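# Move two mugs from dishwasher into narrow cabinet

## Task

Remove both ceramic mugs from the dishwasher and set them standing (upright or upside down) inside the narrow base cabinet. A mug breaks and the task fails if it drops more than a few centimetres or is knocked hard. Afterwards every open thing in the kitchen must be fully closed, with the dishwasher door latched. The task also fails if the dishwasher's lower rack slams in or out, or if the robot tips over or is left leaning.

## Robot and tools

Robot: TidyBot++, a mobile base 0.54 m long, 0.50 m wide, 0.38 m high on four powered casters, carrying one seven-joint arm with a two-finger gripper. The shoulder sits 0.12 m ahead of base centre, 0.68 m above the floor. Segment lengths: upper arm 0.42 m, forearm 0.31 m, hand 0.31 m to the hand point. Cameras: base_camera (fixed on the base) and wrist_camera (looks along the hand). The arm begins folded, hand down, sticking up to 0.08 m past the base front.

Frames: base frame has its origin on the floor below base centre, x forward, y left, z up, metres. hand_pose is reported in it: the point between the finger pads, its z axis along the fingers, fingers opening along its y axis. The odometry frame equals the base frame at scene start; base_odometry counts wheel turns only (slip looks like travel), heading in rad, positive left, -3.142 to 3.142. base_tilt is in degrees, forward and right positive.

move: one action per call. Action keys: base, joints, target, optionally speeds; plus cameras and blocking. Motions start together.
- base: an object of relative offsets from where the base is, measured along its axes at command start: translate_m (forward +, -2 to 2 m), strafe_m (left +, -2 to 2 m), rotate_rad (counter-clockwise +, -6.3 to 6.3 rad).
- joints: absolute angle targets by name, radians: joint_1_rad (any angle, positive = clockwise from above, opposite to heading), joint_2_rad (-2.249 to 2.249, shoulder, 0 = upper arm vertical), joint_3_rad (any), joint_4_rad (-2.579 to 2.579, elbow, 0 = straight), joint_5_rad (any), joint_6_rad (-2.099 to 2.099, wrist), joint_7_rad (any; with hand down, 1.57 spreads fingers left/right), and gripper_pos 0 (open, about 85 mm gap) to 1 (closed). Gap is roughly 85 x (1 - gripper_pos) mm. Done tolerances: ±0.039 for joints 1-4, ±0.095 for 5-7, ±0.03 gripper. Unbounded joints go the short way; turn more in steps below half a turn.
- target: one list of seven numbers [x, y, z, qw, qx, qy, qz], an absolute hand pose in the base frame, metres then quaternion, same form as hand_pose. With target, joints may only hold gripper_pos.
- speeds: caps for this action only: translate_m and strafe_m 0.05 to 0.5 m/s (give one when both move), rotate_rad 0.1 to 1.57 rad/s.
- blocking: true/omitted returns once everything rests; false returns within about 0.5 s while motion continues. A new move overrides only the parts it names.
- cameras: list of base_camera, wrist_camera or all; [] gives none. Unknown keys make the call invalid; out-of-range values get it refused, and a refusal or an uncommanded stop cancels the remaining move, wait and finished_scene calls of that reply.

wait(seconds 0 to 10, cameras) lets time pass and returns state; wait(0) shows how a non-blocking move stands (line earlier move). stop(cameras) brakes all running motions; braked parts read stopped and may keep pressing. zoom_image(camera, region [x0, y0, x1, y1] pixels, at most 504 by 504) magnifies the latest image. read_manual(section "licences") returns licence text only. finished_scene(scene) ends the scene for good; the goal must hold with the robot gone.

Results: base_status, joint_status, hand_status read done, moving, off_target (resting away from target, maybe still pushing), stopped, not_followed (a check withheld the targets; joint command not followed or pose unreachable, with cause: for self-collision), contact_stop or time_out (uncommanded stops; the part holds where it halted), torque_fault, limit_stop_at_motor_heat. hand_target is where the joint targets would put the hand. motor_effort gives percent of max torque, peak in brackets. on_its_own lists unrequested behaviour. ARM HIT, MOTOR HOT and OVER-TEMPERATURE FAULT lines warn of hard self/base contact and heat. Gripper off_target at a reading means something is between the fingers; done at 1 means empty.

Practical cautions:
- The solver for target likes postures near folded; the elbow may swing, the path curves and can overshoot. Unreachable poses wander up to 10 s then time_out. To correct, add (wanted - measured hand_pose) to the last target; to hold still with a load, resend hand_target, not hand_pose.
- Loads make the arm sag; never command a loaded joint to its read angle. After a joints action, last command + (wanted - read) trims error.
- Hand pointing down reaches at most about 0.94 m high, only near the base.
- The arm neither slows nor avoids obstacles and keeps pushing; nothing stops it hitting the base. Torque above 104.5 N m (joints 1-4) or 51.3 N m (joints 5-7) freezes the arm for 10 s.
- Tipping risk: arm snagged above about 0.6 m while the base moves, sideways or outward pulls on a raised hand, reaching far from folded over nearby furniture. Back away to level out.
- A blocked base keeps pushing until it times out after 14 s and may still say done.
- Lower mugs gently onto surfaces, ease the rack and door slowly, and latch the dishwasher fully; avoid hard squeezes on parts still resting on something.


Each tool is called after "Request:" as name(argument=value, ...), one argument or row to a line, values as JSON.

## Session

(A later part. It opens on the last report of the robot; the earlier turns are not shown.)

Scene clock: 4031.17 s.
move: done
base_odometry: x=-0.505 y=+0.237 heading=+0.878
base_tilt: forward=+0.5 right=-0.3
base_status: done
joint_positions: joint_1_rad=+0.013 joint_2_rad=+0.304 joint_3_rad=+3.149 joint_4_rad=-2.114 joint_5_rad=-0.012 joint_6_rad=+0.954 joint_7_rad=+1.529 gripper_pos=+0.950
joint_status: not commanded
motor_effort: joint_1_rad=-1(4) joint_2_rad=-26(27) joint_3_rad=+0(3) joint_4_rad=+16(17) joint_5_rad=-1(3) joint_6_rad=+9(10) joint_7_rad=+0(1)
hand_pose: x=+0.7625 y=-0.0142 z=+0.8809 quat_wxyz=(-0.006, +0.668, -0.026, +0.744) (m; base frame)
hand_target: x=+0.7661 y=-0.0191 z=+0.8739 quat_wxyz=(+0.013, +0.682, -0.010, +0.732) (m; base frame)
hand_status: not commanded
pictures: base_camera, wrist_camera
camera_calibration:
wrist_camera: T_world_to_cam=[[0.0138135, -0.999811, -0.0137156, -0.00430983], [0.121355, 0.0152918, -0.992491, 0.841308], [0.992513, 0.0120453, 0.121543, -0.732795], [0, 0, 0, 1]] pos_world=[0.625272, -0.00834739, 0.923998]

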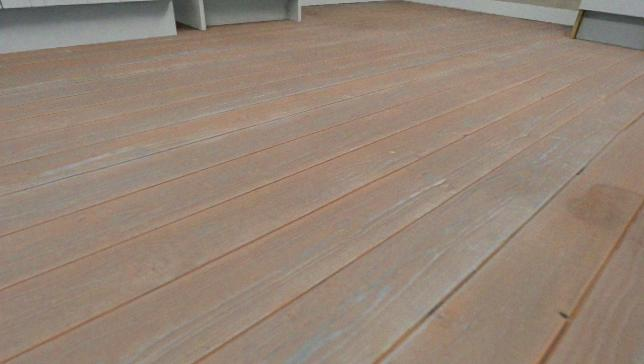

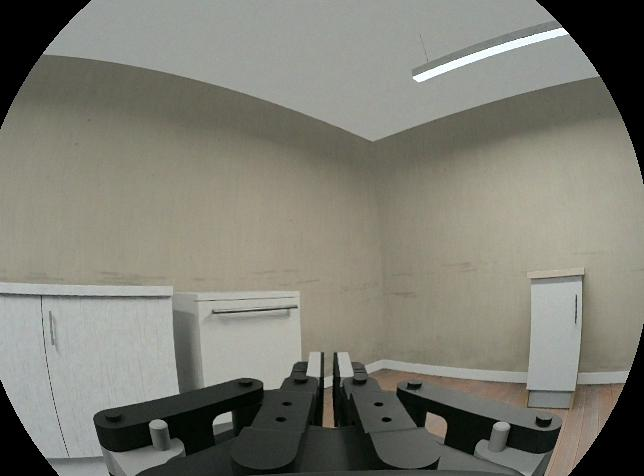

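Request:
move(
  base={"rotate_rad": -0.88},
  cameras=["base_camera", "wrist_camera"],
)

Request:
zoom_image(
  camera="wrist_camera",
  region=[340, 260, 500, 400],
)

Request:
zoom_image(
  camera="wrist_camera",
  region=[170, 270, 300, 400],
)

Scene clock: 4041.90 s.
move: done
base_odometry: x=-0.505 y=+0.237 heading=-0.002
base_tilt: forward=+0.6 right=-0.3
base_status: done
joint_positions: joint_1_rad=+0.021 joint_2_rad=+0.304 joint_3_rad=+3.157 joint_4_rad=-2.114 joint_5_rad=-0.012 joint_6_rad=+0.953 joint_7_rad=+1.529 gripper_pos=+0.950
joint_status: not commanded
motor_effort: joint_1_rad=-1(5) joint_2_rad=-27(28) joint_3_rad=+0(3) joint_4_rad=+17(17) joint_5_rad=-2(3) joint_6_rad=+9(10) joint_7_rad=+0(1)
hand_pose: x=+0.7623 y=-0.0239 z=+0.8805 quat_wxyz=(+0.000, +0.668, -0.030, +0.743) (m; base frame)
hand_target: x=+0.7661 y=-0.0191 z=+0.8739 quat_wxyz=(+0.013, +0.682, -0.010, +0.732) (m; base frame)
hand_status: not commanded
pictures: base_camera, wrist_camera
camera_calibration:
wrist_camera: T_world_to_cam=[[-0.00209511, -0.999932, -0.0114289, -0.00399268], [0.120247, 0.0110941, -0.992682, 0.842031], [0.992742, -0.00345407, 0.120215, -0.731767], [0, 0, 0, 1]] pos_world=[0.625196, -0.0158616, 0.923793]

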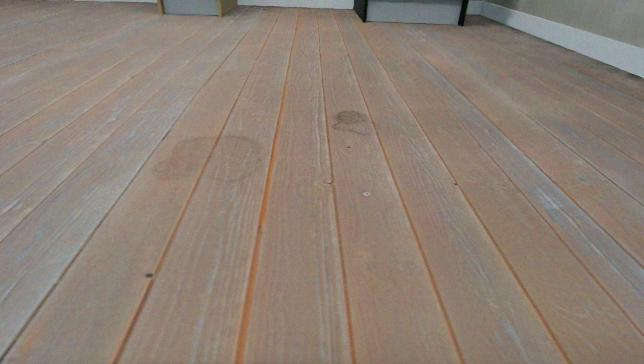

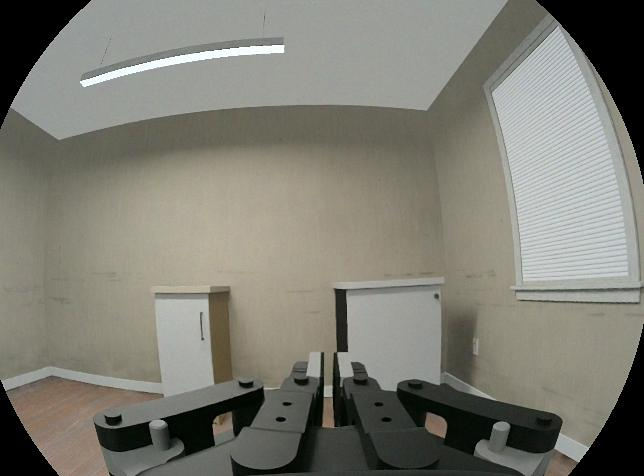

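Scaled by 3.150.

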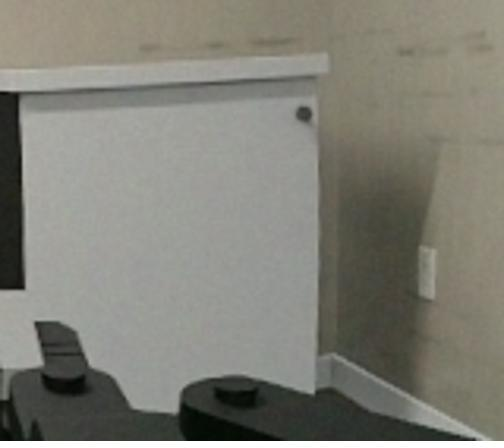

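Scaled by 3.877.

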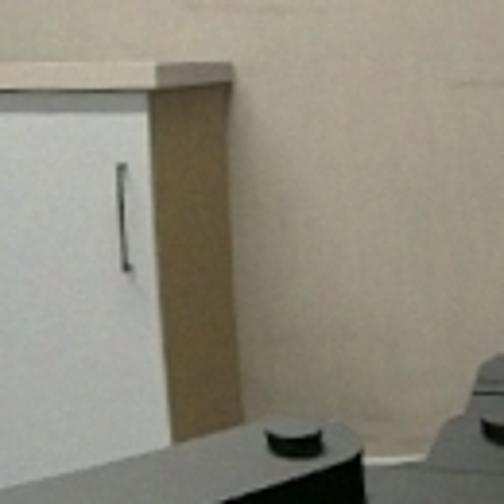

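Request:
move(
  base={"translate_m": 1.355, "strafe_m": -0.537, "rotate_rad": 0.087},
  joints={"joint_1_rad": 0.0, "joint_3_rad": 3.1416, "joint_2_rad": 0.41, "joint_4_rad": -2.222, "joint_6_rad": 1.0},
  cameras=["base_camera", "wrist_camera"],
)

Scene clock: 4060.47 s.
move: done
base_odometry: x=+0.849 y=-0.302 heading=+0.086
base_tilt: forward=+0.5 right=-0.3
base_status: done
joint_positions: joint_1_rad=+0.003 joint_2_rad=+0.393 joint_3_rad=+3.143 joint_4_rad=-2.225 joint_5_rad=-0.012 joint_6_rad=+0.962 joint_7_rad=+1.529 gripper_pos=+0.950
joint_status: all done
motor_effort: joint_1_rad=-1(3) joint_2_rad=-27(29) joint_3_rad=+0(3) joint_4_rad=+14(18) joint_5_rad=-1(3) joint_6_rad=+9(11) joint_7_rad=+0(1)
hand_pose: x=+0.7475 y=-0.0046 z=+0.7718 quat_wxyz=(-0.011, +0.736, -0.023, +0.676) (m; base frame)
hand_target: x=+0.7508 y=+0.0014 z=+0.7742 quat_wxyz=(+0.000, +0.728, +0.000, +0.685) (m; base frame)
hand_status: not commanded
pictures: base_camera, wrist_camera
camera_calibration:
wrist_camera: T_world_to_cam=[[0.0255965, -0.999442, -0.021451, 0.00119799], [-0.0706274, 0.0195964, -0.99731, 0.881996], [0.997174, 0.0270426, -0.0700864, -0.560297], [0, 0, 0, 1]] pos_world=[0.620977, -0.000934744, 0.840381]

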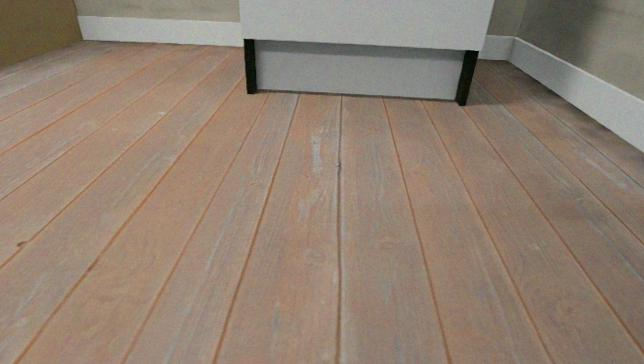

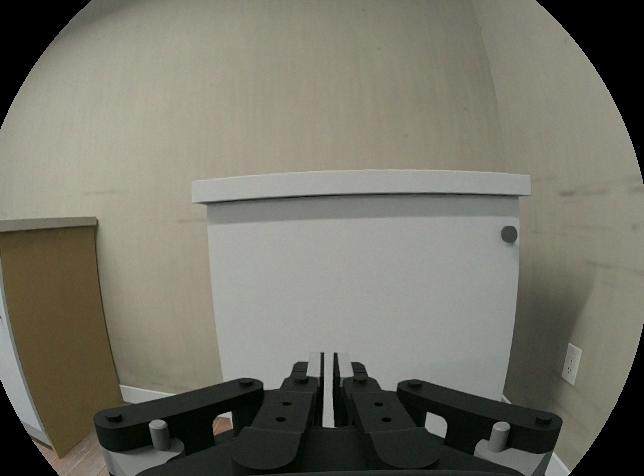

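Request:
zoom_image(
  camera="base_camera",
  region=[220, 0, 340, 110],
)

Request:
zoom_image(
  camera="base_camera",
  region=[400, 0, 520, 120],
)

Request:
zoom_image(
  camera="wrist_camera",
  region=[180, 160, 360, 300],
)

Request:
zoom_image(
  camera="wrist_camera",
  region=[400, 160, 560, 300],
)

Scaled by 4.200.

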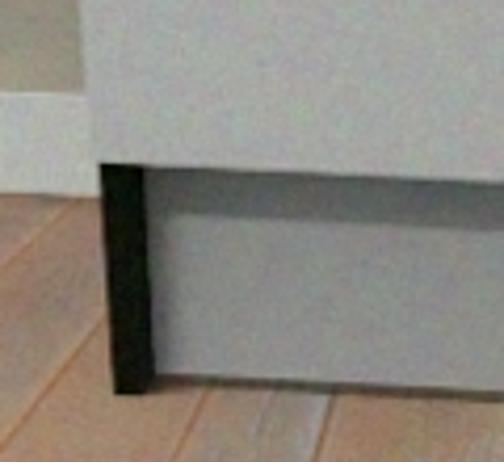

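Scaled by 4.200.

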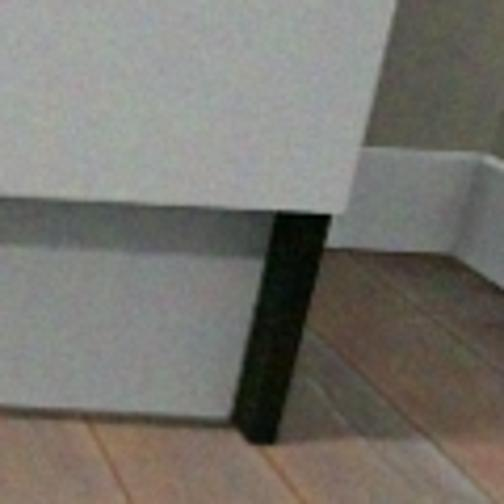

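Scaled by 2.800.

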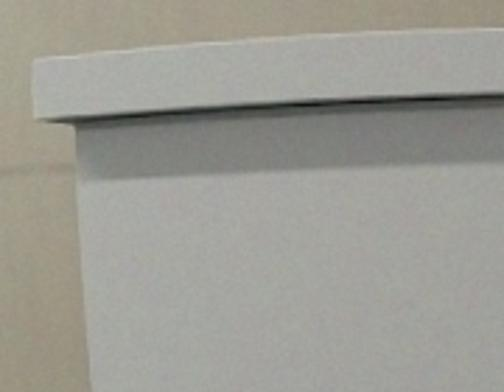

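Scaled by 3.150.

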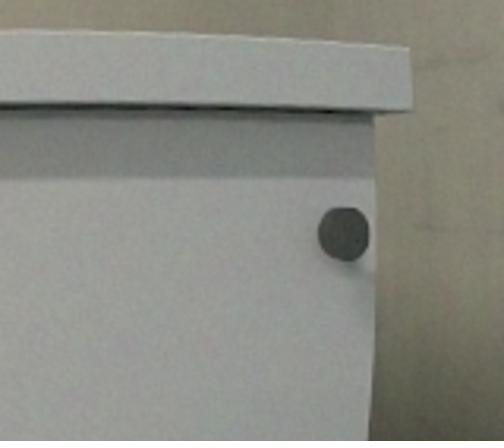

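Request:
move(
  base={"strafe_m": 0.85, "translate_m": -0.1},
  cameras=["base_camera", "wrist_camera"],
)

Scene clock: 4076.67 s.
move: done
base_odometry: x=+0.676 y=+0.536 heading=+0.086
base_tilt: forward=+0.6 right=-0.4
base_status: done
joint_positions: joint_1_rad=+0.003 joint_2_rad=+0.393 joint_3_rad=+3.143 joint_4_rad=-2.225 joint_5_rad=-0.012 joint_6_rad=+0.962 joint_7_rad=+1.529 gripper_pos=+0.950
joint_status: not commanded
motor_effort: joint_1_rad=-1(3) joint_2_rad=-27(28) joint_3_rad=+0(2) joint_4_rad=+14(14) joint_5_rad=+0(2) joint_6_rad=+9(10) joint_7_rad=+0(1)
hand_pose: x=+0.7475 y=-0.0044 z=+0.7717 quat_wxyz=(-0.011, +0.736, -0.022, +0.676) (m; base frame)
hand_target: x=+0.7508 y=+0.0014 z=+0.7742 quat_wxyz=(+0.000, +0.728, +0.000, +0.685) (m; base frame)
hand_status: not commanded
pictures: base_camera, wrist_camera
camera_calibration:
wrist_camera: T_world_to_cam=[[0.0257914, -0.999437, -0.0214683, 0.00118955], [-0.0708303, 0.0195944, -0.997296, 0.882008], [0.997155, 0.0272423, -0.070285, -0.560128], [0, 0, 0, 1]] pos_world=[0.620977, -0.000834387, 0.84028]

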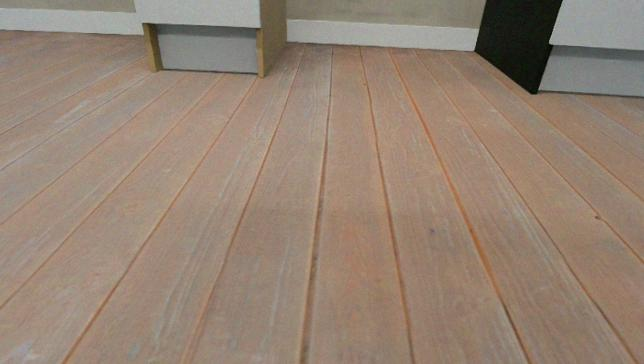

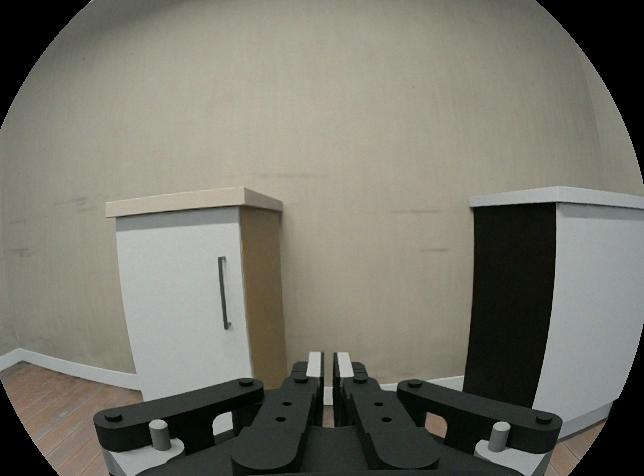

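Request:
zoom_image(
  camera="wrist_camera",
  region=[200, 180, 300, 290],
)

Request:
zoom_image(
  camera="base_camera",
  region=[120, 0, 300, 90],
)

Request:
zoom_image(
  camera="wrist_camera",
  region=[200, 280, 300, 390],
)

Scaled by 4.582.

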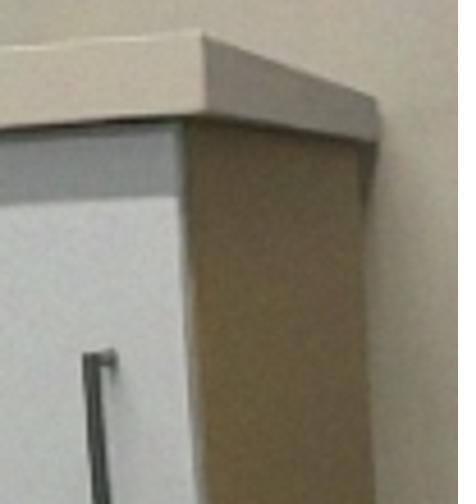

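Scaled by 2.800.

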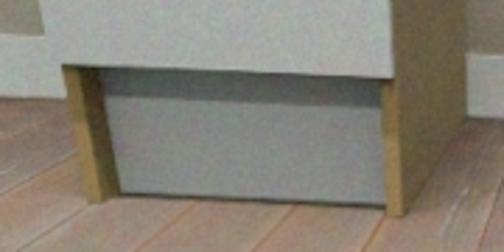

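Scaled by 4.582.

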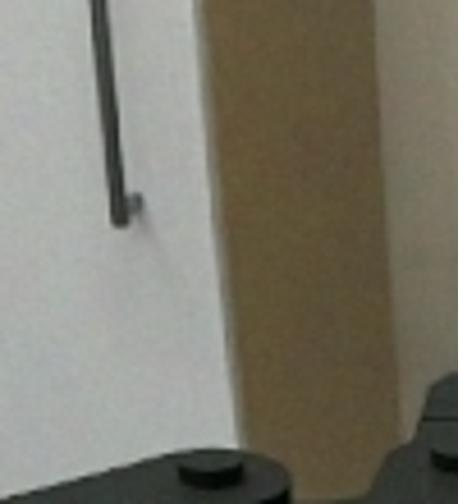

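Request:
finished_scene(
  scene=2,
)

The scene is finished: the task was done.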